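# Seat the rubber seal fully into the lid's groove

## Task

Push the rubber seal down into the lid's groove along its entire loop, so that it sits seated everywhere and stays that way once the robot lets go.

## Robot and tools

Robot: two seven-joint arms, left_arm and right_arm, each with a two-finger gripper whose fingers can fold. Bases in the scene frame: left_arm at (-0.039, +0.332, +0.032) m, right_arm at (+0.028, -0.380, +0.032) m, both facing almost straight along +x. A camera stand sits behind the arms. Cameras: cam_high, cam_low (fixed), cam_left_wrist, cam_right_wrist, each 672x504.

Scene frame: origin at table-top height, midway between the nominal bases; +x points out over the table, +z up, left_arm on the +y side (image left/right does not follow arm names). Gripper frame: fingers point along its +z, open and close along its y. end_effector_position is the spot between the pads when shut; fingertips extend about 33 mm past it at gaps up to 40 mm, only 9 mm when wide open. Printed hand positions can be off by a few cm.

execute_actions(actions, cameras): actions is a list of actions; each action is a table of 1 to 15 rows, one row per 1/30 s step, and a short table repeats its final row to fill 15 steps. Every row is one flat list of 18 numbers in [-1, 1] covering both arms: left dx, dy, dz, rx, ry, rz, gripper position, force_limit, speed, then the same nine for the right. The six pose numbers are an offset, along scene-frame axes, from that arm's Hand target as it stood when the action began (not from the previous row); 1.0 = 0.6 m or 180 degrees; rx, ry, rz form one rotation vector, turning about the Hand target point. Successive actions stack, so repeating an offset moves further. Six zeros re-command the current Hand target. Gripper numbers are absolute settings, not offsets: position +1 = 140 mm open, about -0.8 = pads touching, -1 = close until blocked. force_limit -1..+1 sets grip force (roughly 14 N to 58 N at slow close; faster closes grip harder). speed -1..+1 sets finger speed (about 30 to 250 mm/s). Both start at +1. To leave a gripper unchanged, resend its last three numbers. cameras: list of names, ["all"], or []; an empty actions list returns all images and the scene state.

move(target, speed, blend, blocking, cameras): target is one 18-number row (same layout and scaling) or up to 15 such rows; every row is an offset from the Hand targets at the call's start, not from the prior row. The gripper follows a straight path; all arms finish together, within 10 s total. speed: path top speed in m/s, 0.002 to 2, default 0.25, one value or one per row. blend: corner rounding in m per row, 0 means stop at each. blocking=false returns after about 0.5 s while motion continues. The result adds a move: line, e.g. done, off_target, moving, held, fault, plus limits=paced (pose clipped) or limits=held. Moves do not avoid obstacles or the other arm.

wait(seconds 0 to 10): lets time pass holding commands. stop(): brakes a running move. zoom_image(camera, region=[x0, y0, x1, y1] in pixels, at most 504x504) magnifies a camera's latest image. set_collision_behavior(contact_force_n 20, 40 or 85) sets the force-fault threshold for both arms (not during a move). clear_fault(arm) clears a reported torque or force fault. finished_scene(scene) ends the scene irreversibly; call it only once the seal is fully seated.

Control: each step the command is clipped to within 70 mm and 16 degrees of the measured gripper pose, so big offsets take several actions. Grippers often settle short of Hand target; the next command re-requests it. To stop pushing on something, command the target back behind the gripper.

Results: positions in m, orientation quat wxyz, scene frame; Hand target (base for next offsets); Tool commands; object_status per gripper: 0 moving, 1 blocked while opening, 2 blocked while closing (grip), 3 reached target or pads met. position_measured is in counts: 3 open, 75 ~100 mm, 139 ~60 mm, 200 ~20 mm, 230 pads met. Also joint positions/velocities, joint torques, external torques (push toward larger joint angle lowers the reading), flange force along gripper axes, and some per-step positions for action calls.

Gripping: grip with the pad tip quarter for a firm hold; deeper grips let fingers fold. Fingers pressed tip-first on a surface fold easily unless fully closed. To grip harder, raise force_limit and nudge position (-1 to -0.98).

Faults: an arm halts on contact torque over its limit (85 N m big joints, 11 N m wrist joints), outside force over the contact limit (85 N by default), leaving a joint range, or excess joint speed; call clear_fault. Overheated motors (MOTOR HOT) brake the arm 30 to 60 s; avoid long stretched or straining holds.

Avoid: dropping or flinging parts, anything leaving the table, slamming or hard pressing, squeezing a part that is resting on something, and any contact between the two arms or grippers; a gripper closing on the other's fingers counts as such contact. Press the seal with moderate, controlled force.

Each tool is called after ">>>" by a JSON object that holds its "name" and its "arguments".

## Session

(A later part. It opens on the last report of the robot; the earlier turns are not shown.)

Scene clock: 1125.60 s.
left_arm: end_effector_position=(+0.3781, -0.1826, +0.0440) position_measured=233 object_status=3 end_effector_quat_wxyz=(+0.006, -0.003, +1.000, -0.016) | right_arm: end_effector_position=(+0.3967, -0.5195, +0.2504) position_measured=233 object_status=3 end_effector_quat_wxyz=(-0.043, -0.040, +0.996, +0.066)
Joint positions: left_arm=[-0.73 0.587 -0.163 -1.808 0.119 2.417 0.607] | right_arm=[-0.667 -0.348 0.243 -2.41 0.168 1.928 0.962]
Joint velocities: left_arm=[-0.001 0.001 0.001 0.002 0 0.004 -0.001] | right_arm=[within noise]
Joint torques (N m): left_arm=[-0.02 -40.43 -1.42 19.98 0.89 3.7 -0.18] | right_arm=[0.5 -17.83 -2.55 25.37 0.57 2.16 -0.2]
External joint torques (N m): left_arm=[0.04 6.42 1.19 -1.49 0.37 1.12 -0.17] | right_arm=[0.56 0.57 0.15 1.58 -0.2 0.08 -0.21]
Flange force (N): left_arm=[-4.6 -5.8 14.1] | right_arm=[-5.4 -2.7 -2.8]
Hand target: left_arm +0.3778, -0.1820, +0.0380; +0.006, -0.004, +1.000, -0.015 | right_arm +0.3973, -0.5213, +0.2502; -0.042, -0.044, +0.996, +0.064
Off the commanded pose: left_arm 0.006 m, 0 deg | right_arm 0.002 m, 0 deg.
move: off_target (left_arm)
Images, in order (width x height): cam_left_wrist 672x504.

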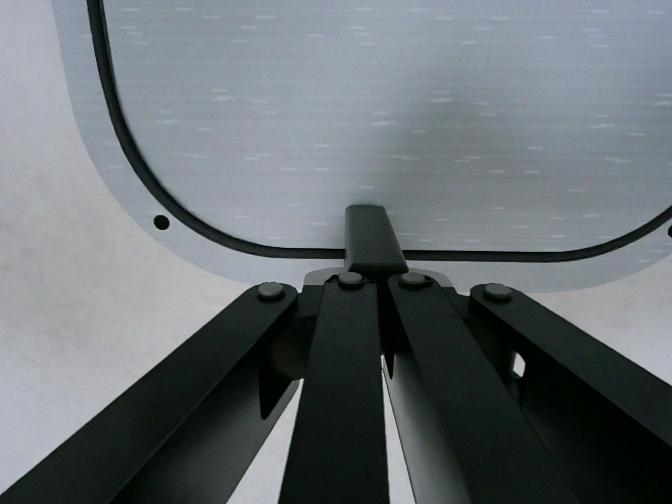

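>>> {"name": "move", "arguments": {"target": [[0,0,0.0367,0,0,0,-1,-1,0,0,0,0,0,0,0,-1,-1,0],[0.012,0,0.0367,0,0,0,-1,-1,0,0,0,0,0,0,0,-1,-1,0],[0.012,0,0.0,0,0,0,-1,-1,0,0,0,0,0,0,0,-1,-1,0],[0.012,0,0.0367,0,0,0,-1,-1,0,0,0,0,0,0,0,-1,-1,0],[0.01,0.04,0.0367,0,0,0,-1,-1,0,0,0,0,0,0,0,-1,-1,0],[0.01,0.04,0,0,0,0,-1,-1,0,0,0,0,0,0,0,-1,-1,0],[0.01,0.04,0.0367,0,0,0,-1,-1,0,0,0,0,0,0,0,-1,-1,0],[0.01,0.08,0.0367,0,0,0,-1,-1,0,0,0,0,0,0,0,-1,-1,0],[0.01,0.08,0,0,0,0,-1,-1,0,0,0,0,0,0,0,-1,-1,0]], "speed": 0.06, "cameras": ["cam_left_wrist"]}}

>>> {"name": "move", "arguments": {"target": [[0,0,0.0367,0,0,0,-1,-1,0,0,0,0,0,0,0,-1,-1,0],[-0.002,0.035,0.0367,0,0,0,-1,-1,0,0,0,0,0,0,0,-1,-1,0],[-0.002,0.035,0.0,0,0,0,-1,-1,0,0,0,0,0,0,0,-1,-1,0],[-0.002,0.035,0.0367,0,0,0,-1,-1,0,0,0,0,0,0,0,-1,-1,0],[-0.005,0.07,0.0367,0,0,0,-1,-1,0,0,0,0,0,0,0,-1,-1,0],[-0.005,0.07,0,0,0,0,-1,-1,0,0,0,0,0,0,0,-1,-1,0]], "speed": 0.06, "cameras": ["cam_left_wrist"]}}

>>> {"name": "zoom_image", "arguments": {"camera": "cam_left_wrist", "region": [220, 20, 620, 290]}}

Scene clock: 1147.70 s.
left_arm: end_effector_position=(+0.3846, -0.1353, +0.0443) position_measured=233 object_status=3 end_effector_quat_wxyz=(+0.006, -0.006, +1.000, -0.017) | right_arm: end_effector_position=(+0.3967, -0.5195, +0.2504) position_measured=233 object_status=3 end_effector_quat_wxyz=(-0.043, -0.040, +0.996, +0.066)
Joint positions: left_arm=[-0.64 0.509 -0.191 -1.948 0.128 2.477 0.648] | right_arm=[-0.667 -0.348 0.243 -2.41 0.168 1.928 0.962]
Joint velocities: left_arm=[0 -0.002 0 0 0 0.005 -0.001] | right_arm=[within noise]
Joint torques (N m): left_arm=[0.28 -37.42 -1.09 18.88 1.24 3.51 0.07] | right_arm=[0.45 -17.88 -2.55 25.39 0.56 2.16 -0.24]
External joint torques (N m): left_arm=[0.32 6.49 1.63 -1.85 0.76 0.93 0.07] | right_arm=[0.46 0.63 0.1 1.54 -0.22 0.07 -0.26]
Flange force (N): left_arm=[-4.7 -4.1 15.1] | right_arm=[-5.4 -2.9 -2.7]
Hand target: left_arm +0.3838, -0.1340, +0.0380; +0.006, -0.004, +1.000, -0.015 | right_arm +0.3973, -0.5213, +0.2502; -0.042, -0.044, +0.996, +0.064
Off the commanded pose: left_arm 0.007 m, 0 deg | right_arm 0.002 m, 0 deg.
move: off_target (left_arm)
Images, in order (width x height): cam_left_wrist 672x504.

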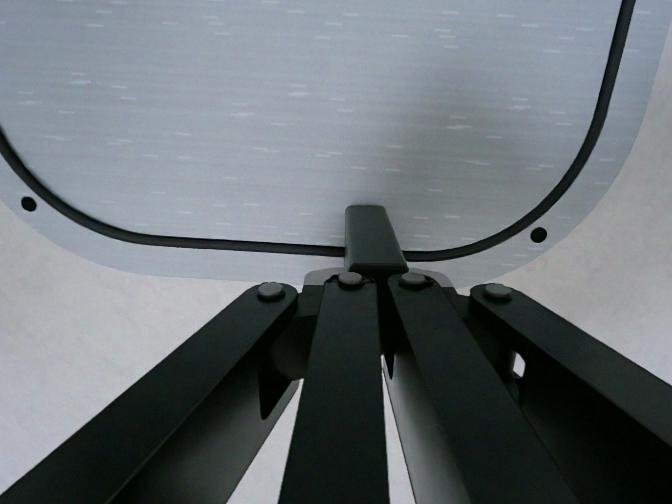

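Scene clock: 1152.10 s.
left_arm: end_effector_position=(+0.3831, -0.0930, +0.0445) position_measured=233 object_status=3 end_effector_quat_wxyz=(+0.008, -0.005, +1.000, -0.017) | right_arm: end_effector_position=(+0.3967, -0.5195, +0.2504) position_measured=233 object_status=3 end_effector_quat_wxyz=(-0.043, -0.040, +0.996, +0.066)
Joint positions: left_arm=[-0.563 0.434 -0.215 -2.077 0.133 2.533 0.688] | right_arm=[-0.667 -0.348 0.243 -2.41 0.168 1.928 0.962]
Joint velocities: left_arm=[-0.001 0.001 0.002 0 -0.001 0.004 0] | right_arm=[within noise]
Joint torques (N m): left_arm=[-0.18 -34.04 -1.43 17.87 1.08 3.35 -0.13] | right_arm=[0.52 -17.86 -2.56 25.37 0.57 2.15 -0.25]
External joint torques (N m): left_arm=[-0.12 7.15 1.25 -2.25 0.63 0.75 -0.13] | right_arm=[0.62 0.66 0.19 1.57 -0.2 0.07 -0.27]
Flange force (N): left_arm=[-4.4 -4.8 17.2] | right_arm=[-5.6 -2.8 -2.7]
Hand target: left_arm +0.3808, -0.0920, +0.0380; +0.006, -0.004, +1.000, -0.015 | right_arm +0.3973, -0.5213, +0.2502; -0.042, -0.044, +0.996, +0.064
Off the commanded pose: left_arm 0.007 m, 0 deg | right_arm 0.002 m, 0 deg.
move: off_target (left_arm)
Images, in order (width x height): cam_left_wrist 672x504.

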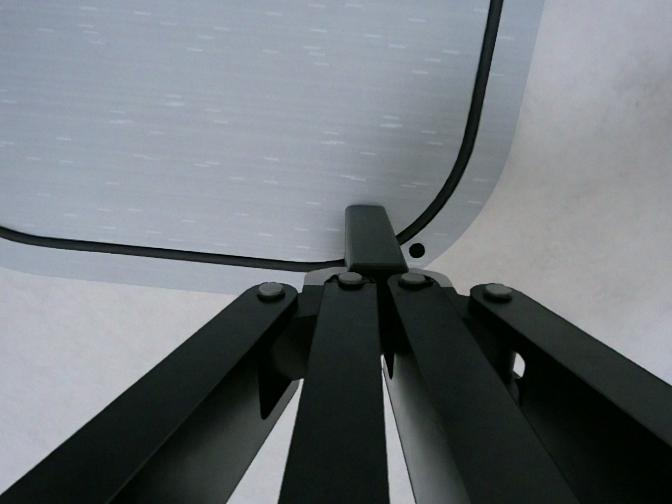

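Scaled by 1.260 from the camera's 672x504 image, which has a finer 960x720 frame.

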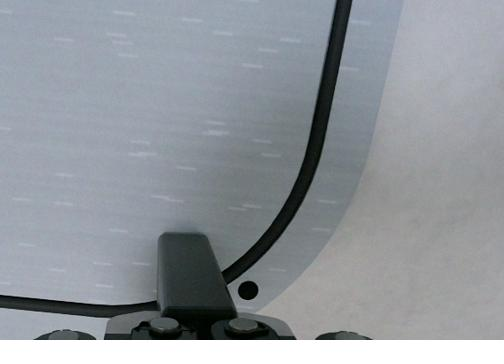

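>>> {"name": "move", "arguments": {"target": [[0,0,0.0367,0,0,0,-1,-1,0,0,0,0,0,0,0,-1,-1,0],[0.013,-0.012,0.0367,0,0,0,-1,-1,0,0,0,0,0,0,0,-1,-1,0],[0.013,-0.012,0.0,0,0,0,-1,-1,0,0,0,0,0,0,0,-1,-1,0],[0.013,-0.012,0.0367,0,0,0,-1,-1,0,0,0,0,0,0,0,-1,-1,0],[-0.011,0.037,0.0367,0,0,0,-1,-1,0,0,0,0,0,0,0,-1,-1,0],[-0.011,0.037,0,0,0,0,-1,-1,0,0,0,0,0,0,0,-1,-1,0],[-0.011,0.037,0.0367,0,0,0,-1,-1,0,0,0,0,0,0,0,-1,-1,0],[-0.035,0.055,0.0367,0,0,0,-1,-1,0,0,0,0,0,0,0,-1,-1,0],[-0.035,0.055,0,0,0,0,-1,-1,0,0,0,0,0,0,0,-1,-1,0]], "speed": 0.06, "cameras": ["cam_left_wrist"]}}

>>> {"name": "zoom_image", "arguments": {"camera": "cam_left_wrist", "region": [220, 20, 620, 290]}}

Scene clock: 1166.90 s.
left_arm: end_effector_position=(+0.3625, -0.0603, +0.0448) position_measured=233 object_status=3 end_effector_quat_wxyz=(+0.008, -0.003, +1.000, -0.017) | right_arm: end_effector_position=(+0.3967, -0.5195, +0.2504) position_measured=233 object_status=3 end_effector_quat_wxyz=(-0.043, -0.040, +0.996, +0.066)
Joint positions: left_arm=[-0.516 0.348 -0.24 -2.221 0.13 2.591 0.707] | right_arm=[-0.667 -0.348 0.243 -2.41 0.168 1.928 0.962]
Joint velocities: left_arm=[-0.001 0.001 0.002 -0.001 -0.001 0.003 -0.001] | right_arm=[within noise]
Joint torques (N m): left_arm=[0 -29.9 -1.07 16.88 1.09 3.42 -0.3] | right_arm=[0.5 -17.88 -2.52 25.38 0.55 2.17 -0.18]
External joint torques (N m): left_arm=[-0.18 7.67 1.09 -2.36 0.68 0.84 -0.29] | right_arm=[0.56 0.48 0.18 1.62 -0.22 0.09 -0.2]
Flange force (N): left_arm=[-4.8 -5.7 20.4] | right_arm=[-5.3 -2.5 -2.9]
Hand target: left_arm +0.3598, -0.0590, +0.0380; +0.006, -0.004, +1.000, -0.015 | right_arm +0.3973, -0.5213, +0.2502; -0.042, -0.044, +0.996, +0.064
Off the commanded pose: left_arm 0.007 m, 0 deg | right_arm 0.002 m, 0 deg.
move: off_target (left_arm)
Images, in order (width x height): cam_left_wrist 672x504.

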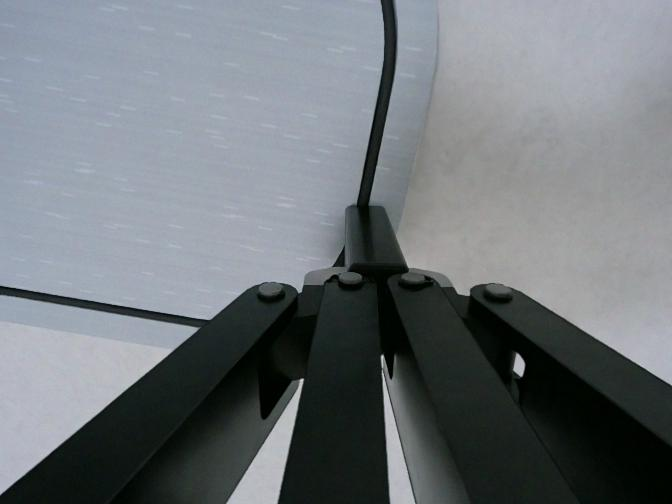

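Scaled by 1.260 from the camera's 672x504 image, which has a finer 960x720 frame.

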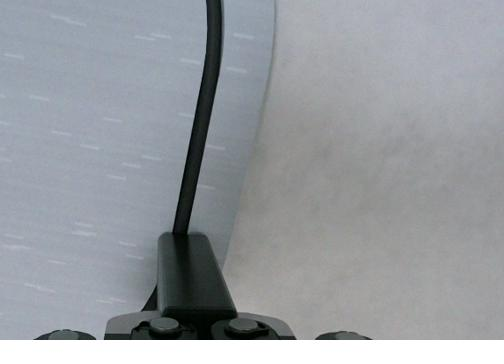

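>>> {"name": "move", "arguments": {"target": [[0,0,0.0367,0,0,0,-1,-1,0,0,0,0,0,0,0,-1,-1,0],[-0.028,-0.001,0.0367,0,0,0,-1,-1,0,0,0,0,0,0,0,-1,-1,0],[-0.028,-0.001,0.002,0,0,0,-1,-1,0,0,0,0,0,0,0,-1,-1,0],[-0.028,-0.001,0.0367,0,0,0,-1,-1,0,0,0,0,0,0,0,-1,-1,0],[-0.063,0.0035,0.0367,0,0,0,-1,-1,0,0,0,0,0,0,0,-1,-1,0],[-0.063,0.0035,0.003,0,0,0,-1,-1,0,0,0,0,0,0,0,-1,-1,0],[-0.063,0.0035,0.0367,0,0,0,-1,-1,0,0,0,0,0,0,0,-1,-1,0],[-0.1,0.007,0.0367,0,0,0,-1,-1,0,0,0,0,0,0,0,-1,-1,0],[-0.1,0.007,0.004,0,0,0,-1,-1,0,0,0,0,0,0,0,-1,-1,0],[-0.1,0.007,0.05,0,0,0,-1,-1,0,0,0,0,0,0,0,-1,-1,0],[-0.1,-0.05,0.35,0,0,0,-1,-1,0,0,0,0,0,0,0,-1,-1,0]], "speed": [0.06,0.06,0.06,0.06,0.06,0.06,0.06,0.06,0.06,0.06,0.25], "cameras": ["cam_left_wrist","cam_high"]}}

>>> {"name": "zoom_image", "arguments": {"camera": "cam_left_wrist", "region": [84, 0, 588, 280]}}

>>> {"name": "zoom_image", "arguments": {"camera": "cam_high", "region": [220, 190, 360, 295]}}

Scene clock: 1184.43 s.
left_arm: end_effector_position=(+0.3012, -0.0884, +0.2482) position_measured=233 object_status=3 end_effector_quat_wxyz=(+0.008, -0.006, +1.000, -0.015) | right_arm: end_effector_position=(+0.3967, -0.5195, +0.2504) position_measured=233 object_status=3 end_effector_quat_wxyz=(-0.043, -0.040, +0.996, +0.066)
Joint positions: left_arm=[-0.552 -0.046 -0.325 -2.137 -0.025 2.127 0.688] | right_arm=[-0.667 -0.348 0.243 -2.41 0.168 1.928 0.962]
Joint velocities: left_arm=[-0.001 0 0.001 -0.001 -0.001 -0.005 0] | right_arm=[within noise]
Joint torques (N m): left_arm=[0.42 -28.05 0.47 24.2 0.25 2.45 0.15] | right_arm=[0.55 -17.86 -2.52 25.34 0.56 2.15 -0.17]
External joint torques (N m): left_arm=[0.37 0.79 0.01 0.2 -0.39 -0.13 0.15] | right_arm=[0.57 0.54 0.15 1.55 -0.21 0.06 -0.18]
Flange force (N): left_arm=[-2.1 -1.6 0.1] | right_arm=[-5.3 -2.5 -2.8]
Hand target: left_arm +0.2998, -0.0890, +0.2480; +0.006, -0.004, +1.000, -0.015 | right_arm +0.3973, -0.5213, +0.2502; -0.042, -0.044, +0.996, +0.064
Off the commanded pose: left_arm 0.002 m, 0 deg | right_arm 0.002 m, 0 deg.
move: done
Images, in order (width x height): cam_high 672x504, cam_left_wrist 672x504.

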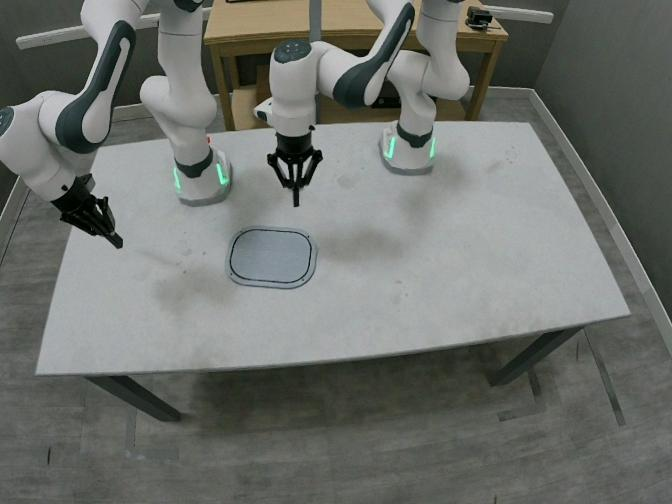

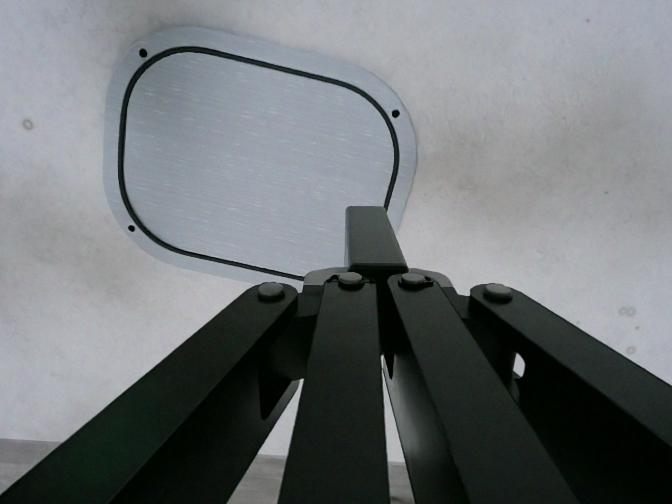

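Scaled by 1.000.

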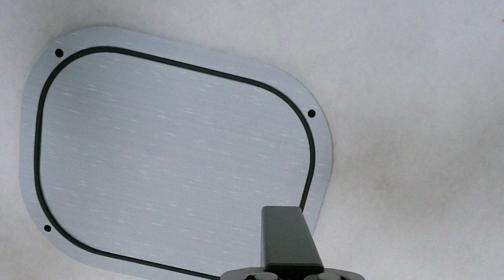

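Scaled by 3.600 from the camera's 672x504 image, which has a finer 960x720 frame.

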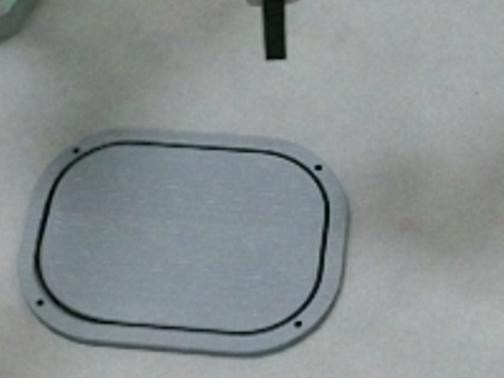

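>>> {"name": "move", "arguments": {"target": [[0.127,-0.2717,-0.2,0,0,0,-1,-1,0,0,0,0,0,0,0,-1,-1,0],[0.127,-0.2717,-0.3133,0,0,0,-1,-1,0,0,0,0,0,0,0,-1,-1,0],[0.127,-0.2717,-0.351,0,0,0,-1,-1,0,0,0,0,0,0,0,-1,-1,0]], "speed": [0.25,0.15,0.05], "cameras": ["cam_left_wrist"]}}

>>> {"name": "zoom_image", "arguments": {"camera": "cam_left_wrist", "region": [150, 20, 550, 290]}}

Scene clock: 1197.37 s.
left_arm: end_effector_position=(+0.3774, -0.2517, +0.0441) position_measured=233 object_status=3 end_effector_quat_wxyz=(+0.006, -0.004, +1.000, -0.015) | right_arm: end_effector_position=(+0.3967, -0.5195, +0.2504) position_measured=233 object_status=3 end_effector_quat_wxyz=(-0.043, -0.040, +0.996, +0.066)
Joint positions: left_arm=[-0.754 0.748 -0.232 -1.536 0.197 2.293 0.506] | right_arm=[-0.667 -0.348 0.243 -2.41 0.168 1.928 0.962]
Joint torques (N m): left_arm=[-0.65 -43.83 -2.96 20.63 0.95 3.96 -0.16] | right_arm=[0.5 -17.83 -2.53 25.42 0.56 2.16 -0.17]
External joint torques (N m): left_arm=[-0.85 7.62 1.39 -1.97 0.38 1.35 -0.16] | right_arm=[0.43 0.69 0.04 1.59 -0.22 0.08 -0.19]
Flange force (N): left_arm=[-4.5 -8.5 15.5] | right_arm=[-5.7 -3.1 -2.8]
Hand target: left_arm +0.3760, -0.2520, +0.0374; +0.006, -0.004, +1.000, -0.015 | right_arm +0.3973, -0.5213, +0.2502; -0.042, -0.044, +0.996, +0.064
Off the commanded pose: left_arm 0.007 m, 0 deg | right_arm 0.002 m, 0 deg.
move: off_target (left_arm)
Images, in order (width x height): cam_left_wrist 672x504.

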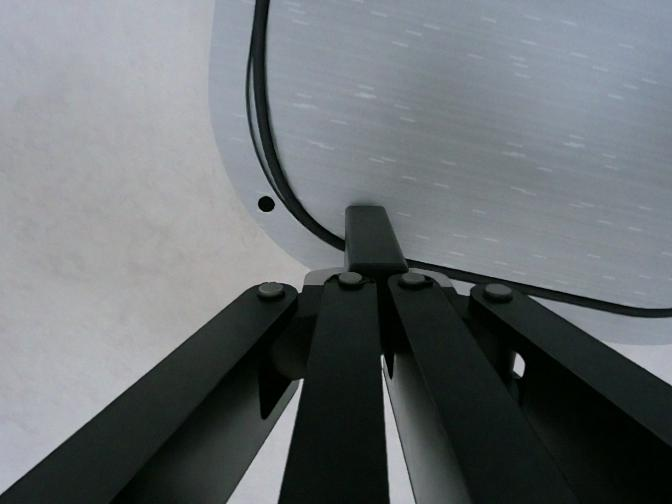

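Scaled by 1.260 from the camera's 672x504 image, which has a finer 960x720 frame.

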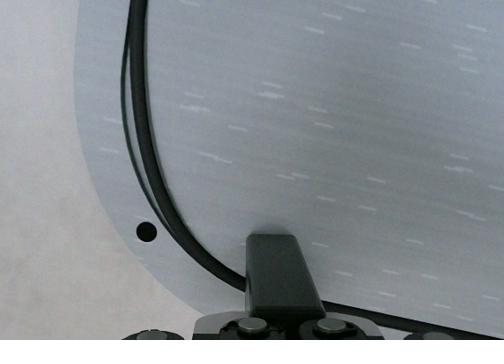

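>>> {"name": "move", "arguments": {"target": [[0,0,0.0367,0,0,0,-1,-1,0,0,0,0,0,0,0,-1,-1,0],[-0.035,-0.05,0.0367,0,0,0,-1,-1,0,0,0,0,0,0,0,-1,-1,0],[-0.035,-0.05,0.004,0,0,0,-1,-1,0,0,0,0,0,0,0,-1,-1,0],[-0.032,-0.058,0.001,0,0,0,-1,-1,0,0,0,0,0,0,0,-1,-1,0],[-0.032,-0.058,0.0367,0,0,0,-1,-1,0,0,0,0,0,0,0,-1,-1,0],[-0.073,-0.06,0.0367,0,0,0,-1,-1,0,0,0,0,0,0,0,-1,-1,0],[-0.073,-0.06,0.003,0,0,0,-1,-1,0,0,0,0,0,0,0,-1,-1,0],[-0.073,-0.077,0.0,0,0,0,-1,-1,0,0,0,0,0,0,0,-1,-1,0]], "speed": [0.06,0.06,0.05,0.015,0.06,0.06,0.05,0.015], "cameras": ["cam_left_wrist"]}}

>>> {"name": "zoom_image", "arguments": {"camera": "cam_left_wrist", "region": [150, 0, 550, 290]}}

Scene clock: 1212.40 s.
left_arm: end_effector_position=(+0.3369, -0.2977, +0.0436) position_measured=233 object_status=3 end_effector_quat_wxyz=(+0.008, -0.004, +1.000, -0.017) | right_arm: end_effector_position=(+0.3967, -0.5195, +0.2504) position_measured=233 object_status=3 end_effector_quat_wxyz=(-0.043, -0.040, +0.996, +0.066)
Joint positions: left_arm=[-0.857 0.794 -0.216 -1.453 0.195 2.264 0.428] | right_arm=[-0.667 -0.348 0.243 -2.41 0.168 1.928 0.962]
Joint torques (N m): left_arm=[-1.38 -46.97 -3.98 21.23 0.4 3.33 -0.24] | right_arm=[0.46 -17.86 -2.54 25.39 0.57 2.17 -0.17]
External joint torques (N m): left_arm=[-1.46 5.44 0.17 -1.47 -0.18 0.74 -0.23] | right_arm=[0.48 0.62 0.14 1.59 -0.2 0.09 -0.19]
Flange force (N): left_arm=[-2.0 -7.8 10.3] | right_arm=[-5.6 -2.8 -2.8]
Hand target: left_arm +0.3322, -0.2982, +0.0374; +0.006, -0.004, +1.000, -0.015 | right_arm +0.3973, -0.5213, +0.2502; -0.042, -0.044, +0.996, +0.064
Off the commanded pose: left_arm 0.008 m, 0 deg | right_arm 0.002 m, 0 deg.
move: off_target (left_arm)
Images, in order (width x height): cam_left_wrist 672x504.

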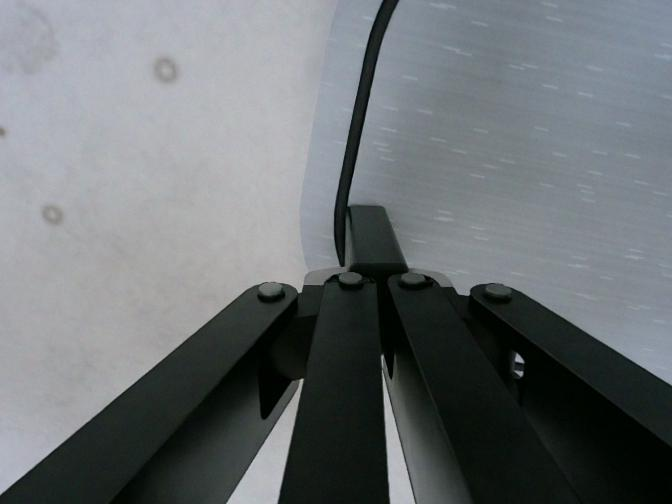

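Scaled by 1.260 from the camera's 672x504 image, which has a finer 960x720 frame.

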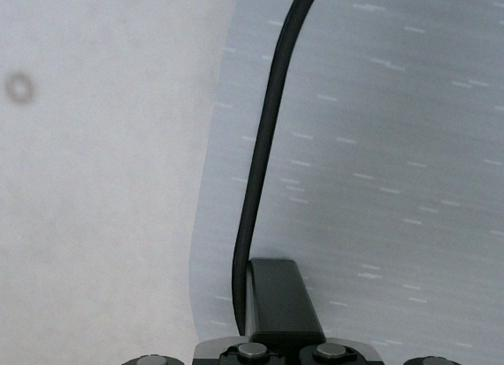

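>>> {"name": "move", "arguments": {"target": [[0,0,0.0367,0,0,0,-1,-1,0,0,0,0,0,0,0,-1,-1,0],[0.012,-0.015,0.0367,0,0,0,-1,-1,0,0,0,0,0,0,0,-1,-1,0],[0.012,-0.015,-0.001,0,0,0,-1,-1,0,0,0,0,0,0,0,-1,-1,0],[0.012,-0.015,0.0367,0,0,0,-1,-1,0,0,0,0,0,0,0,-1,-1,0],[-0.027,-0.0145,0.0367,0,0,0,-1,-1,0,0,0,0,0,0,0,-1,-1,0],[-0.027,-0.0145,-0.001,0,0,0,-1,-1,0,0,0,0,0,0,0,-1,-1,0],[-0.027,-0.0145,0.0367,0,0,0,-1,-1,0,0,0,0,0,0,0,-1,-1,0],[-0.065,-0.0065,0.0367,0,0,0,-1,-1,0,0,0,0,0,0,0,-1,-1,0],[-0.065,-0.0065,-0.001,0,0,0,-1,-1,0,0,0,0,0,0,0,-1,-1,0]], "speed": 0.06, "cameras": ["cam_left_wrist"]}}

>>> {"name": "zoom_image", "arguments": {"camera": "cam_left_wrist", "region": [150, 0, 550, 290]}}

Scene clock: 1225.20 s.
left_arm: end_effector_position=(+0.2950, -0.3028, +0.0442) position_measured=233 object_status=3 end_effector_quat_wxyz=(+0.007, -0.003, +1.000, -0.016) | right_arm: end_effector_position=(+0.3967, -0.5195, +0.2504) position_measured=233 object_status=3 end_effector_quat_wxyz=(-0.043, -0.040, +0.996, +0.066)
Joint positions: left_arm=[-0.9 0.745 -0.22 -1.54 0.193 2.299 0.373] | right_arm=[-0.667 -0.348 0.243 -2.41 0.168 1.928 0.962]
Joint velocities: left_arm=[-0.001 0 0.001 0 -0.001 0.003 -0.002] | right_arm=[within noise]
Joint torques (N m): left_arm=[-0.34 -44.55 -2.8 20.37 0.74 3.72 -0.21] | right_arm=[0.49 -17.83 -2.58 25.36 0.55 2.15 -0.19]
External joint torques (N m): left_arm=[-0.37 6.66 1.38 -2.09 0.17 1.12 -0.2] | right_arm=[0.49 0.71 0.07 1.45 -0.23 0.05 -0.21]
Flange force (N): left_arm=[-2.2 -5.8 13.4] | right_arm=[-5.4 -2.9 -2.6]
Hand target: left_arm +0.2932, -0.3021, +0.0368; +0.006, -0.004, +1.000, -0.015 | right_arm +0.3973, -0.5213, +0.2502; -0.042, -0.044, +0.996, +0.064
Off the commanded pose: left_arm 0.008 m, 0 deg | right_arm 0.002 m, 0 deg.
move: off_target (left_arm)
Images, in order (width x height): cam_left_wrist 672x504.

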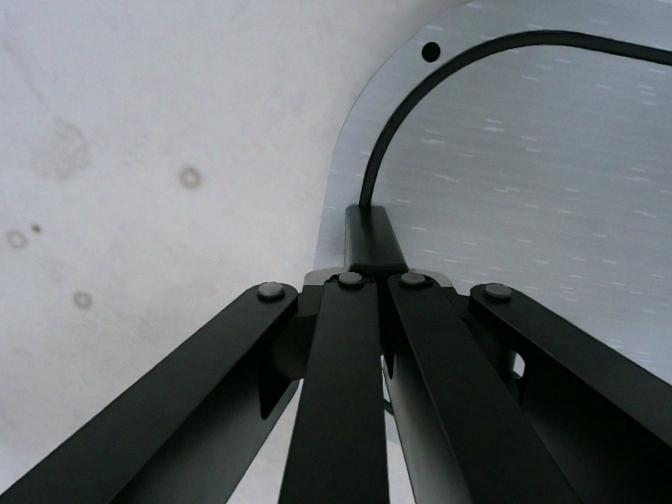

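Scaled by 1.260 from the camera's 672x504 image, which has a finer 960x720 frame.

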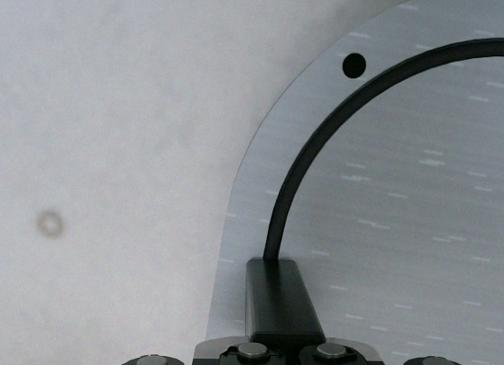

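>>> {"name": "move", "arguments": {"target": [[0,0,0.0367,0,0,0,-1,-1,0,0,0,0,0,0,0,-1,-1,0],[-0.04,0.004,0.0367,0,0,0,-1,-1,0,0,0,0,0,0,0,-1,-1,0],[-0.04,0.004,0.001,0,0,0,-1,-1,0,0,0,0,0,0,0,-1,-1,0],[-0.04,0.004,0.0367,0,0,0,-1,-1,0,0,0,0,0,0,0,-1,-1,0],[-0.071,0.017,0.0367,0,0,0,-1,-1,0,0,0,0,0,0,0,-1,-1,0],[-0.071,0.017,0.002,0,0,0,-1,-1,0,0,0,0,0,0,0,-1,-1,0],[-0.071,0.017,0.0367,0,0,0,-1,-1,0,0,0,0,0,0,0,-1,-1,0],[-0.095,0.038,0.0367,0,0,0,-1,-1,0,0,0,0,0,0,0,-1,-1,0],[-0.095,0.038,0.002,0,0,0,-1,-1,0,0,0,0,0,0,0,-1,-1,0]], "speed": 0.06, "cameras": ["cam_left_wrist"]}}

>>> {"name": "zoom_image", "arguments": {"camera": "cam_left_wrist", "region": [150, 0, 550, 290]}}

Scene clock: 1238.77 s.
left_arm: end_effector_position=(+0.2371, -0.2808, +0.0445) position_measured=233 object_status=3 end_effector_quat_wxyz=(+0.006, -0.003, +1.000, -0.017) | right_arm: end_effector_position=(+0.3967, -0.5195, +0.2504) position_measured=233 object_status=3 end_effector_quat_wxyz=(-0.043, -0.040, +0.996, +0.066)
Joint positions: left_arm=[-0.94 0.615 -0.222 -1.768 0.185 2.4 0.305] | right_arm=[-0.667 -0.348 0.243 -2.41 0.168 1.928 0.962]
Joint velocities: left_arm=[-0.001 0.001 0.002 0 -0.001 0.005 -0.001] | right_arm=[within noise]
Joint torques (N m): left_arm=[0.34 -41.27 -2.56 19.63 0.84 3.41 -0.24] | right_arm=[0.47 -17.89 -2.56 25.36 0.55 2.16 -0.2]
External joint torques (N m): left_arm=[0.44 6.14 1.31 -2.01 0.32 0.79 -0.24] | right_arm=[0.54 0.59 0.17 1.55 -0.22 0.08 -0.22]
Flange force (N): left_arm=[-2.2 -4.3 12.8] | right_arm=[-5.4 -2.7 -2.7]
Hand target: left_arm +0.2362, -0.2793, +0.0380; +0.006, -0.004, +1.000, -0.015 | right_arm +0.3973, -0.5213, +0.2502; -0.042, -0.044, +0.996, +0.064
Off the commanded pose: left_arm 0.007 m, 0 deg | right_arm 0.002 m, 0 deg.
move: off_target (left_arm)
Images, in order (width x height): cam_left_wrist 672x504.

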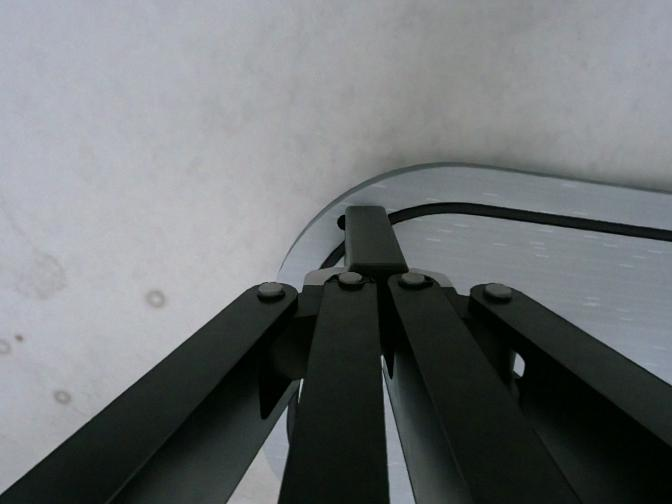

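Scaled by 1.260 from the camera's 672x504 image, which has a finer 960x720 frame.

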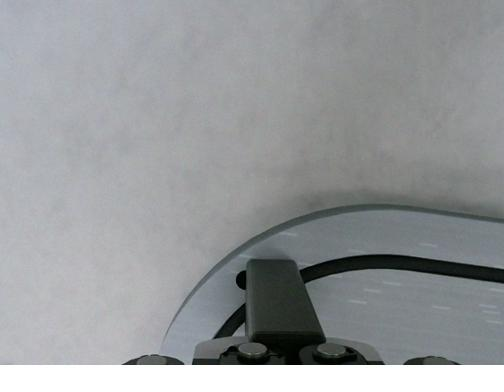

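>>> {"name": "move", "arguments": {"target": [[0,0,0.0367,0,0,0,-1,-1,0,0,0,0,0,0,0,-1,-1,0],[-0.015,0.038,0.0367,0,0,0,-1,-1,0,0,0,0,0,0,0,-1,-1,0],[-0.015,0.038,0.002,0,0,0,-1,-1,0,0,0,0,0,0,0,-1,-1,0],[-0.015,0.038,0.0367,0,0,0,-1,-1,0,0,0,0,0,0,0,-1,-1,0],[-0.017,0.079,0.0367,0,0,0,-1,-1,0,0,0,0,0,0,0,-1,-1,0],[-0.017,0.079,0.003,0,0,0,-1,-1,0,0,0,0,0,0,0,-1,-1,0],[-0.017,0.079,0.0367,0,0,0,-1,-1,0,0,0,0,0,0,0,-1,-1,0],[-0.01,0.118,0.0367,0,0,0,-1,-1,0,0,0,0,0,0,0,-1,-1,0],[-0.01,0.118,0.004,0,0,0,-1,-1,0,0,0,0,0,0,0,-1,-1,0]], "speed": 0.06, "cameras": ["cam_left_wrist"]}}

>>> {"name": "zoom_image", "arguments": {"camera": "cam_left_wrist", "region": [150, 50, 650, 290]}}

Scene clock: 1252.30 s.
left_arm: end_effector_position=(+0.2312, -0.2077, +0.0447) position_measured=233 object_status=3 end_effector_quat_wxyz=(+0.005, -0.005, +1.000, -0.014) | right_arm: end_effector_position=(+0.3967, -0.5195, +0.2504) position_measured=233 object_status=3 end_effector_quat_wxyz=(-0.043, -0.040, +0.996, +0.066)
Joint positions: left_arm=[-0.846 0.451 -0.256 -2.052 0.182 2.512 0.333] | right_arm=[-0.667 -0.348 0.243 -2.41 0.168 1.928 0.962]
Joint velocities: left_arm=[-0.003 0 0.004 -0.001 0 0 0.001] | right_arm=[within noise]
Joint torques (N m): left_arm=[-0.72 -34.98 -2.16 18.7 1.12 4.18 -0.15] | right_arm=[0.48 -17.92 -2.54 25.34 0.56 2.15 -0.22]
External joint torques (N m): left_arm=[-0.7 6.43 1.17 -1.48 0.67 1.58 -0.15] | right_arm=[0.51 0.6 0.14 1.51 -0.21 0.07 -0.23]
Flange force (N): left_arm=[-1.9 -6.8 17.6] | right_arm=[-5.3 -2.7 -2.7]
Hand target: left_arm +0.2302, -0.2085, +0.0404; +0.006, -0.004, +1.000, -0.015 | right_arm +0.3973, -0.5213, +0.2502; -0.042, -0.044, +0.996, +0.064
Off the commanded pose: left_arm 0.005 m, 0 deg | right_arm 0.002 m, 0 deg.
move: off_target (left_arm)
Images, in order (width x height): cam_left_wrist 672x504.

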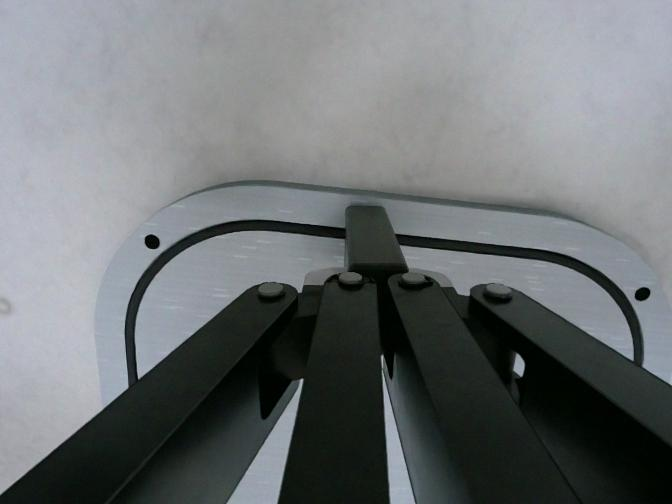

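Scaled by 1.008 from the camera's 672x504 image, which has a finer 960x720 frame.

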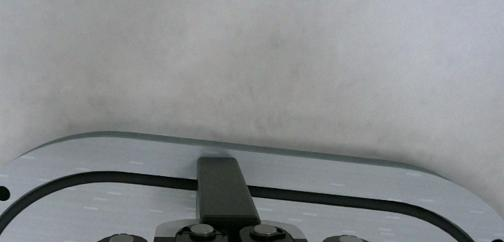

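>>> {"name": "move", "arguments": {"target": [[0,0,0.0367,0,0,0,-1,-1,0,0,0,0,0,0,0,-1,-1,0],[0.004,0.036,0.0367,0,0,0,-1,-1,0,0,0,0,0,0,0,-1,-1,0],[0.004,0.036,0.0,0,0,0,-1,-1,0,0,0,0,0,0,0,-1,-1,0],[0.004,0.036,0.0367,0,0,0,-1,-1,0,0,0,0,0,0,0,-1,-1,0],[0.009,0.073,0.0367,0,0,0,-1,-1,0,0,0,0,0,0,0,-1,-1,0],[0.009,0.073,0.001,0,0,0,-1,-1,0,0,0,0,0,0,0,-1,-1,0],[0.009,0.073,0.0367,0,0,0,-1,-1,0,0,0,0,0,0,0,-1,-1,0],[0.013,0.106,0.0367,0,0,0,-1,-1,0,0,0,0,0,0,0,-1,-1,0],[0.013,0.106,0.002,0,0,0,-1,-1,0,0,0,0,0,0,0,-1,-1,0]], "speed": 0.06, "cameras": ["cam_left_wrist"]}}

Scene clock: 1265.13 s.
left_arm: end_effector_position=(+0.2384, -0.1445, +0.0452) position_measured=233 object_status=3 end_effector_quat_wxyz=(+0.005, -0.003, +1.000, -0.014) | right_arm: end_effector_position=(+0.3967, -0.5195, +0.2504) position_measured=233 object_status=3 end_effector_quat_wxyz=(-0.043, -0.040, +0.996, +0.066)
Joint positions: left_arm=[-0.731 0.332 -0.296 -2.25 0.172 2.592 0.403] | right_arm=[-0.667 -0.348 0.243 -2.41 0.168 1.928 0.962]
Joint velocities: left_arm=[-0.002 0 0.001 0 0 0.004 -0.002] | right_arm=[within noise]
Joint torques (N m): left_arm=[0.1 -31.23 -1.29 18.33 1.16 3.81 -0.18] | right_arm=[0.5 -17.88 -2.52 25.35 0.57 2.15 -0.2]
External joint torques (N m): left_arm=[-0.01 5.3 1.37 -0.81 0.76 1.22 -0.18] | right_arm=[0.57 0.61 0.2 1.55 -0.2 0.07 -0.22]
Flange force (N): left_arm=[-3.7 -6.9 16.9] | right_arm=[-5.5 -2.6 -2.7]
Hand target: left_arm +0.2380, -0.1449, +0.0416; +0.006, -0.004, +1.000, -0.015 | right_arm +0.3973, -0.5213, +0.2502; -0.042, -0.044, +0.996, +0.064
Off the commanded pose: left_arm 0.004 m, 0 deg | right_arm 0.002 m, 0 deg.
move: off_target (left_arm)
Images, in order (width x height): cam_left_wrist 672x504.

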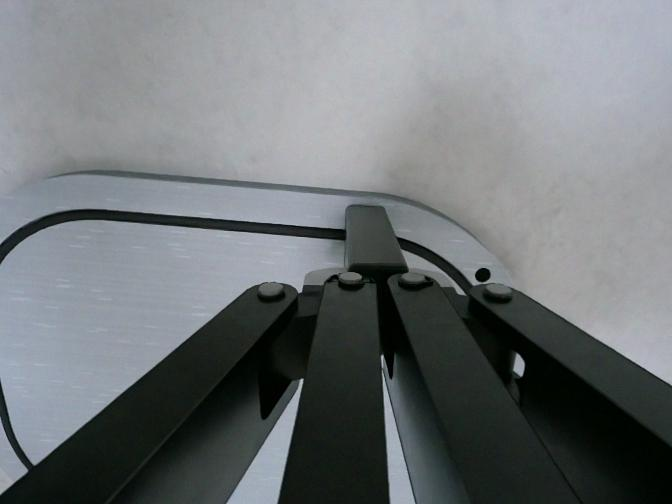

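>>> {"name": "move", "arguments": {"target": [[0,0,0.0367,0,0,0,-1,-1,0,0,0,0,0,0,0,-1,-1,0],[0.012,0.04,0.0367,0,0,0,-1,-1,0,0,0,0,0,0,0,-1,-1,0],[0.012,0.04,-0.001,0,0,0,-1,-1,0,0,0,0,0,0,0,-1,-1,0],[0.012,0.04,0.0367,0,0,0,-1,-1,0,0,0,0,0,0,0,-1,-1,0],[0.033,0.064,0.0367,0,0,0,-1,-1,0,0,0,0,0,0,0,-1,-1,0],[0.033,0.064,-0.001,0,0,0,-1,-1,0,0,0,0,0,0,0,-1,-1,0],[0.033,0.064,0.0367,0,0,0,-1,-1,0,0,0,0,0,0,0,-1,-1,0],[0.06,0.082,0.0367,0,0,0,-1,-1,0,0,0,0,0,0,0,-1,-1,0],[0.06,0.082,-0.002,0,0,0,-1,-1,0,0,0,0,0,0,0,-1,-1,0]], "speed": 0.06, "cameras": ["cam_left_wrist"]}}

Scene clock: 1278.83 s.
left_arm: end_effector_position=(+0.2752, -0.0956, +0.0452) position_measured=233 object_status=3 end_effector_quat_wxyz=(+0.007, -0.003, +1.000, -0.015) | right_arm: end_effector_position=(+0.3967, -0.5195, +0.2504) position_measured=233 object_status=3 end_effector_quat_wxyz=(-0.043, -0.040, +0.996, +0.066)
Joint positions: left_arm=[-0.598 0.286 -0.317 -2.326 0.163 2.625 0.516] | right_arm=[-0.667 -0.348 0.243 -2.41 0.168 1.928 0.962]
Joint velocities: left_arm=[-0.001 0.001 0.002 0.001 0 0.004 -0.004] | right_arm=[within noise]
Joint torques (N m): left_arm=[-0.14 -28.01 -0.97 17.37 1.1 3.8 -0.18] | right_arm=[0.5 -17.88 -2.56 25.36 0.55 2.16 -0.21]
External joint torques (N m): left_arm=[-0.09 6.5 1.57 -1.29 0.71 1.22 -0.18] | right_arm=[0.53 0.55 0.1 1.55 -0.22 0.07 -0.22]
Flange force (N): left_arm=[-5.2 -7.5 21.2] | right_arm=[-5.2 -2.7 -2.8]
Hand target: left_arm +0.2740, -0.0957, +0.0404; +0.006, -0.004, +1.000, -0.015 | right_arm +0.3973, -0.5213, +0.2502; -0.042, -0.044, +0.996, +0.064
Off the commanded pose: left_arm 0.005 m, 0 deg | right_arm 0.002 m, 0 deg.
move: off_target (left_arm)
Images, in order (width x height): cam_left_wrist 672x504.

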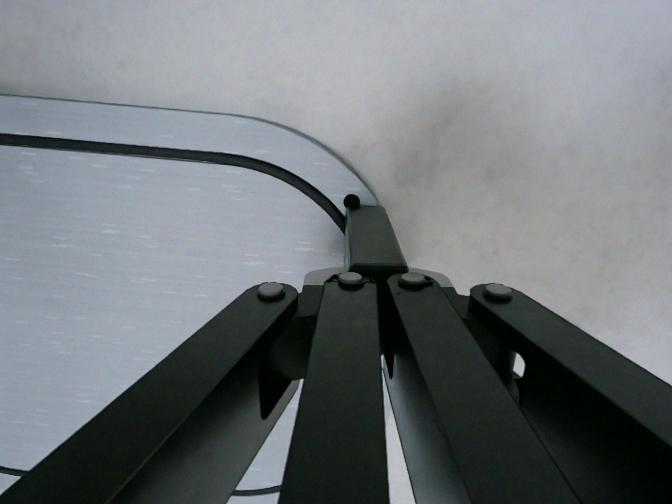

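>>> {"name": "move", "arguments": {"target": [[0,0,0.0367,0,0,0,-1,-1,0,0,0,0,0,0,0,-1,-1,0],[0.01,-0.009,0.0367,0,0,0,-1,-1,0,0,0,0,0,0,0,-1,-1,0],[0.01,-0.009,-0.001,0,0,0,-1,-1,0,0,0,0,0,0,0,-1,-1,0],[0.01,-0.009,0.0367,0,0,0,-1,-1,0,0,0,0,0,0,0,-1,-1,0],[-0.014,-0.023,0.0367,0,0,0,-1,-1,0,0,0,0,0,0,0,-1,-1,0],[-0.014,-0.023,0,0,0,0,-1,-1,0,0,0,0,0,0,0,-1,-1,0],[-0.014,-0.023,0.0367,0,0,0,-1,-1,0,0,0,0,0,0,0,-1,-1,0],[-0.03,-0.041,0.0367,0,0,0,-1,-1,0,0,0,0,0,0,0,-1,-1,0],[-0.03,-0.041,0.0,0,0,0,-1,-1,0,0,0,0,0,0,0,-1,-1,0],[-0.03,-0.041,0.0367,0,0,0,-1,-1,0,0,0,0,0,0,0,-1,-1,0],[-0.047,-0.075,0.0367,0,0,0,-1,-1,0,0,0,0,0,0,0,-1,-1,0],[-0.047,-0.075,0.0,0,0,0,-1,-1,0,0,0,0,0,0,0,-1,-1,0]], "speed": 0.07, "cameras": ["cam_left_wrist"]}}

Scene clock: 1297.17 s.
left_arm: end_effector_position=(+0.2460, -0.1410, +0.0449) position_measured=233 object_status=3 end_effector_quat_wxyz=(+0.006, -0.003, +1.000, -0.015) | right_arm: end_effector_position=(+0.3967, -0.5195, +0.2504) position_measured=233 object_status=3 end_effector_quat_wxyz=(-0.043, -0.040, +0.996, +0.066)
Joint positions: left_arm=[-0.71 0.335 -0.301 -2.248 0.177 2.594 0.416] | right_arm=[-0.667 -0.348 0.243 -2.41 0.168 1.928 0.962]
Joint velocities: left_arm=[0.001 0 -0.001 -0.001 0.001 0.003 -0.005] | right_arm=[within noise]
Joint torques (N m): left_arm=[0.27 -30.41 -1.03 17.93 1.22 3.81 -0.19] | right_arm=[0.49 -17.87 -2.5 25.34 0.56 2.16 -0.19]
External joint torques (N m): left_arm=[0.31 6.18 1.85 -1.23 0.81 1.2 -0.19] | right_arm=[0.45 0.67 0.1 1.54 -0.21 0.09 -0.21]
Flange force (N): left_arm=[-4.5 -6.9 19.2] | right_arm=[-5.5 -2.9 -2.7]
Hand target: left_arm +0.2458, -0.1407, +0.0404; +0.006, -0.004, +1.000, -0.015 | right_arm +0.3973, -0.5213, +0.2502; -0.042, -0.044, +0.996, +0.064
Off the commanded pose: left_arm 0.005 m, 0 deg | right_arm 0.002 m, 0 deg.
move: off_target (left_arm)
Images, in order (width x height): cam_left_wrist 672x504.

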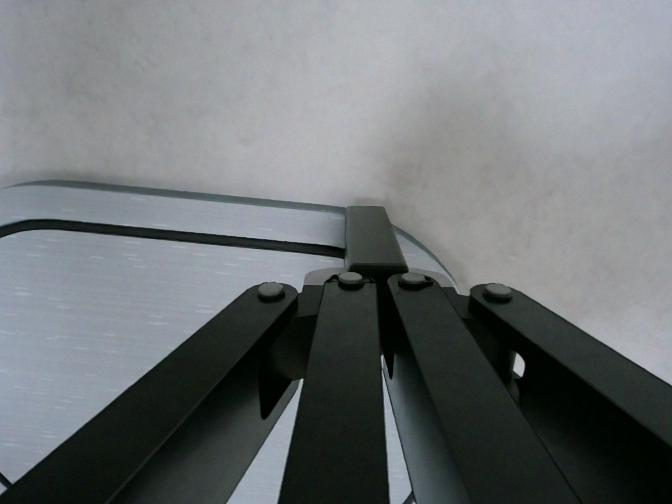

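>>> {"name": "move", "arguments": {"target": [[0,0,0.05,0,0,0,-1,-1,0,0,0,0,0,0,0,-1,-1,0],[0.09,0.085,0.35,0,0,0,-1,-1,0,0,0,0,0,0,0,-1,-1,0]], "cameras": ["cam_left_wrist","cam_high"]}}

>>> {"name": "zoom_image", "arguments": {"camera": "cam_left_wrist", "region": [84, 0, 588, 280]}}

>>> {"name": "zoom_image", "arguments": {"camera": "cam_high", "region": [220, 190, 360, 295]}}

Scene clock: 1320.13 s.
left_arm: end_effector_position=(+0.3005, -0.0894, +0.2506) position_measured=233 object_status=3 end_effector_quat_wxyz=(+0.008, -0.006, +1.000, -0.015) | right_arm: end_effector_position=(+0.3967, -0.5195, +0.2504) position_measured=233 object_status=3 end_effector_quat_wxyz=(-0.043, -0.040, +0.996, +0.066)
Joint positions: left_arm=[-0.579 -0.046 -0.301 -2.131 -0.024 2.12 0.684] | right_arm=[-0.667 -0.348 0.243 -2.41 0.168 1.928 0.962]
Joint velocities: left_arm=[0.001 0.001 -0.001 0 0.002 -0.001 0.005] | right_arm=[within noise]
Joint torques (N m): left_arm=[0.54 -28.23 0.88 24.21 0.23 2.41 0.18] | right_arm=[0.51 -17.84 -2.56 25.32 0.56 2.17 -0.21]
External joint torques (N m): left_arm=[0.53 0.79 0.48 0.24 -0.41 -0.15 0.18] | right_arm=[0.54 0.57 0.12 1.58 -0.21 0.09 -0.22]
Flange force (N): left_arm=[-2.7 -1.3 -0.1] | right_arm=[-5.4 -2.7 -2.8]
Hand target: left_arm +0.2998, -0.0897, +0.2504; +0.006, -0.004, +1.000, -0.015 | right_arm +0.3973, -0.5213, +0.2502; -0.042, -0.044, +0.996, +0.064
Off the commanded pose: left_arm 0.001 m, 0 deg | right_arm 0.002 m, 0 deg.
move: done
Images, in order (width x height): cam_high 672x504, cam_left_wrist 672x504.

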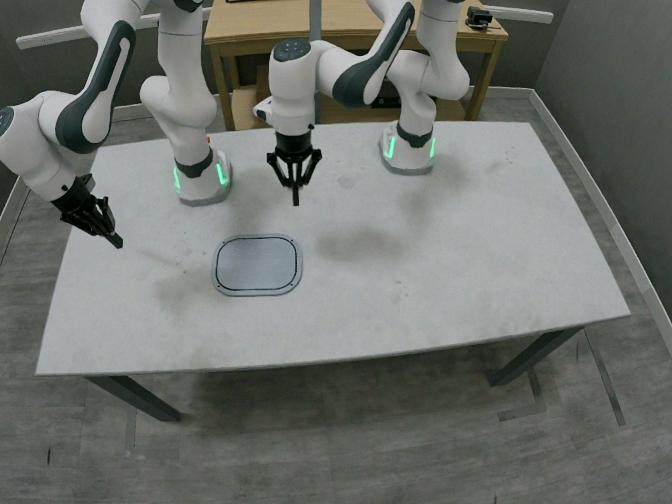

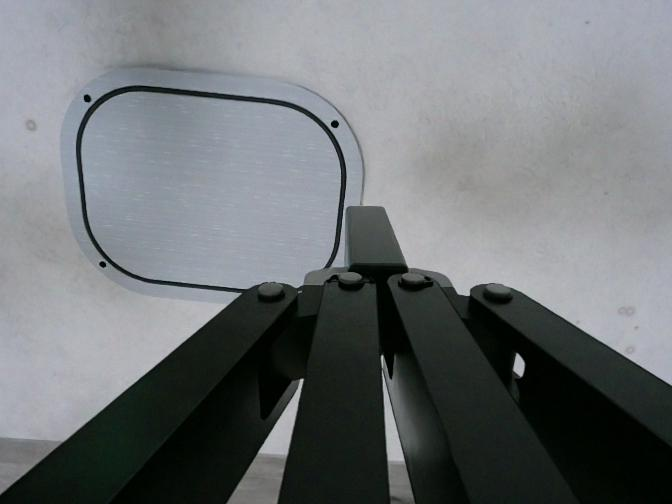

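Scaled by 1.000.

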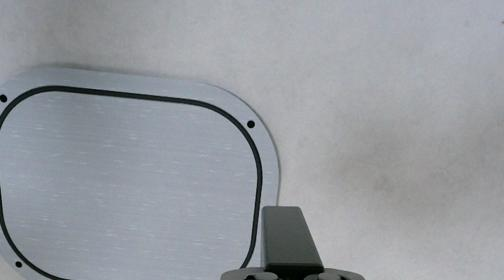

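Scaled by 3.600 from the camera's 672x504 image, which has a finer 960x720 frame.

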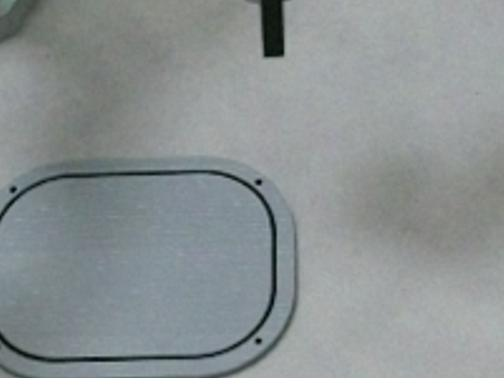

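>>> {"name": "move", "arguments": {"target": [[-0.0763,-0.0755,-0.3173,0,0,0,-1,-1,0,0,0,0,0,0,0,-1,-1,0],[-0.0763,-0.0755,-0.351,0,0,0,-1,-1,0,0,0,0,0,0,0,-1,-1,0],[-0.0763,-0.0755,-0.3173,0,0,0,-1,-1,0,0,0,0,0,0,0,-1,-1,0],[-0.043,-0.037,-0.3173,0,0,0,-1,-1,0,0,0,0,0,0,0,-1,-1,0],[-0.043,-0.037,-0.351,0,0,0,-1,-1,0,0,0,0,0,0,0,-1,-1,0],[-0.043,-0.037,-0.3173,0,0,0,-1,-1,0,0,0,0,0,0,0,-1,-1,0]], "speed": [0.2,0.05,0.06,0.06,0.05,0.06]}}

>>> {"name": "move", "arguments": {"target": [[0.0383,0.0235,0,0,0,0,-1,-1,0,0,0,0,0,0,0,-1,-1,0],[0.0383,0.0235,-0.034,0,0,0,-1,-1,0,0,0,0,0,0,0,-1,-1,0]], "speed": 0.06, "cameras": ["cam_left_wrist"]}}

>>> {"name": "zoom_image", "arguments": {"camera": "cam_left_wrist", "region": [200, 60, 520, 300]}}

Scene clock: 1346.20 s.
left_arm: end_effector_position=(+0.2741, -0.1123, +0.0594) position_measured=233 object_status=3 end_effector_quat_wxyz=(+0.007, -0.005, +1.000, -0.015) | right_arm: end_effector_position=(+0.3967, -0.5195, +0.2504) position_measured=233 object_status=3 end_effector_quat_wxyz=(-0.043, -0.040, +0.996, +0.066)
Joint positions: left_arm=[-0.653 0.28 -0.288 -2.281 0.134 2.578 0.514] | right_arm=[-0.667 -0.348 0.243 -2.41 0.168 1.928 0.962]
Joint velocities: left_arm=[0.002 0.001 -0.001 -0.002 0.001 -0.004 0.002] | right_arm=[within noise]
Joint torques (N m): left_arm=[1.01 -35.28 -2.27 19.18 0 2.43 0.26] | right_arm=[0.42 -17.88 -2.55 25.35 0.57 2.15 -0.13]
External joint torques (N m): left_arm=[0.92 0.06 -0.12 -0.27 -0.41 -0.17 0.26] | right_arm=[0.44 0.57 0.1 1.57 -0.2 0.07 -0.15]
Flange force (N): left_arm=[-0.8 2.3 -1.5] | right_arm=[-5.4 -2.7 -2.8]
Hand target: left_arm +0.2740, -0.1119, +0.0600; +0.006, -0.004, +1.000, -0.015 | right_arm +0.3973, -0.5213, +0.2502; -0.042, -0.044, +0.996, +0.064
Off the commanded pose: left_arm 0.001 m, 0 deg | right_arm 0.002 m, 0 deg.
move: done

Scene clock: 1347.77 s.
left_arm: end_effector_position=(+0.2983, -0.0974, +0.0446) position_measured=233 object_status=3 end_effector_quat_wxyz=(+0.006, -0.004, +1.000, -0.015) | right_arm: end_effector_position=(+0.3967, -0.5195, +0.2504) position_measured=233 object_status=3 end_effector_quat_wxyz=(-0.043, -0.040, +0.996, +0.066)
Joint positions: left_arm=[-0.608 0.319 -0.279 -2.271 0.152 2.604 0.557] | right_arm=[-0.667 -0.348 0.243 -2.41 0.168 1.928 0.962]
Joint velocities: left_arm=[-0.001 0.001 0.002 0 0.002 0.003 0] | right_arm=[within noise]
Joint torques (N m): left_arm=[-0.16 -29.47 -1.66 17.55 1.14 3.91 -0.27] | right_arm=[0.5 -17.87 -2.55 25.36 0.57 2.16 -0.21]
External joint torques (N m): left_arm=[-0.29 6.63 0.68 -1.42 0.74 1.33 -0.27] | right_arm=[0.56 0.57 0.16 1.57 -0.2 0.07 -0.22]
Flange force (N): left_arm=[-4.2 -7.1 20.0] | right_arm=[-5.4 -2.6 -2.8]
Hand target: left_arm +0.2970, -0.0978, +0.0396; +0.006, -0.004, +1.000, -0.015 | right_arm +0.3973, -0.5213, +0.2502; -0.042, -0.044, +0.996, +0.064
Off the commanded pose: left_arm 0.005 m, 0 deg | right_arm 0.002 m, 0 deg.
move: off_target (left_arm)
Images, in order (width x height): cam_left_wrist 672x504.

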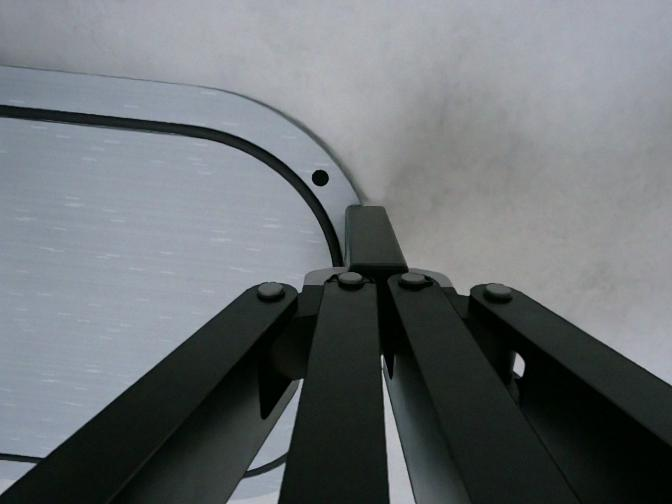

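Scaled by 1.575 from the camera's 672x504 image, which has a finer 960x720 frame.

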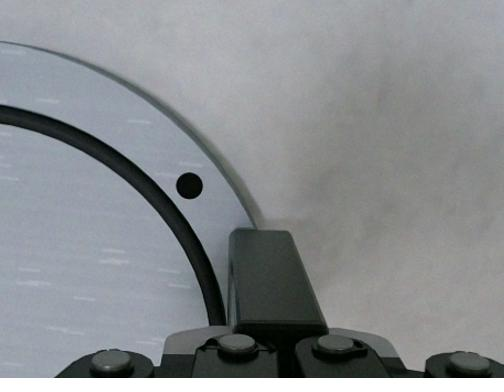

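>>> {"name": "move", "arguments": {"target": [[0,0,0.034,0,0,0,-1,-1,0,0,0,0,0,0,0,-1,-1,0],[-0.053,-0.070,0.034,0,0,0,-1,-1,0,0,0,0,0,0,0,-1,-1,0],[-0.053,-0.070,0,0,0,0,-1,-1,0,0,0,0,0,0,0,-1,-1,0],[-0.053,-0.070,0.034,0,0,0,-1,-1,0,0,0,0,0,0,0,-1,-1,0],[-0.033,-0.042,0.034,0,0,0,-1,-1,0,0,0,0,0,0,0,-1,-1,0],[-0.033,-0.042,0,0,0,0,-1,-1,0,0,0,0,0,0,0,-1,-1,0]], "speed": 0.06, "cameras": ["cam_left_wrist"]}}

>>> {"name": "zoom_image", "arguments": {"camera": "cam_left_wrist", "region": [200, 60, 520, 300]}}

Scene clock: 1360.93 s.
left_arm: end_effector_position=(+0.2783, -0.1234, +0.0449) position_measured=233 object_status=3 end_effector_quat_wxyz=(+0.006, -0.004, +1.000, -0.015) | right_arm: end_effector_position=(+0.3967, -0.5195, +0.2504) position_measured=233 object_status=3 end_effector_quat_wxyz=(-0.043, -0.040, +0.996, +0.066)
Joint positions: left_arm=[-0.676 0.338 -0.27 -2.24 0.155 2.593 0.497] | right_arm=[-0.667 -0.348 0.243 -2.41 0.168 1.928 0.962]
Joint velocities: left_arm=[-0.001 0.001 0.001 0 0.001 0.004 -0.003] | right_arm=[within noise]
Joint torques (N m): left_arm=[0.09 -30.51 -1.27 17.71 1.16 3.82 -0.23] | right_arm=[0.47 -17.87 -2.52 25.32 0.55 2.15 -0.2]
External joint torques (N m): left_arm=[0.15 6.45 1.33 -1.45 0.75 1.23 -0.23] | right_arm=[0.44 0.48 0.07 1.63 -0.22 0.09 -0.21]
Flange force (N): left_arm=[-4.2 -6.4 19.1] | right_arm=[-5.2 -2.8 -3.0]
Hand target: left_arm +0.2772, -0.1230, +0.0396; +0.006, -0.004, +1.000, -0.015 | right_arm +0.3973, -0.5213, +0.2502; -0.042, -0.044, +0.996, +0.064
Off the commanded pose: left_arm 0.005 m, 0 deg | right_arm 0.002 m, 0 deg.
move: off_target (left_arm)
Images, in order (width x height): cam_left_wrist 672x504.

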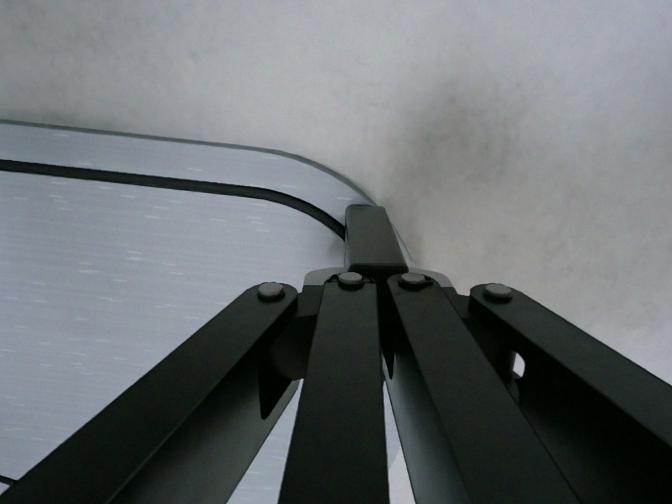

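Scaled by 1.575 from the camera's 672x504 image, which has a finer 960x720 frame.

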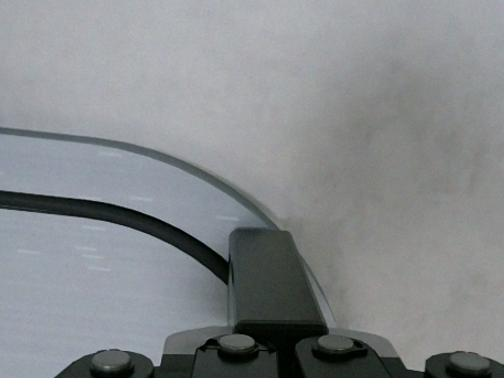

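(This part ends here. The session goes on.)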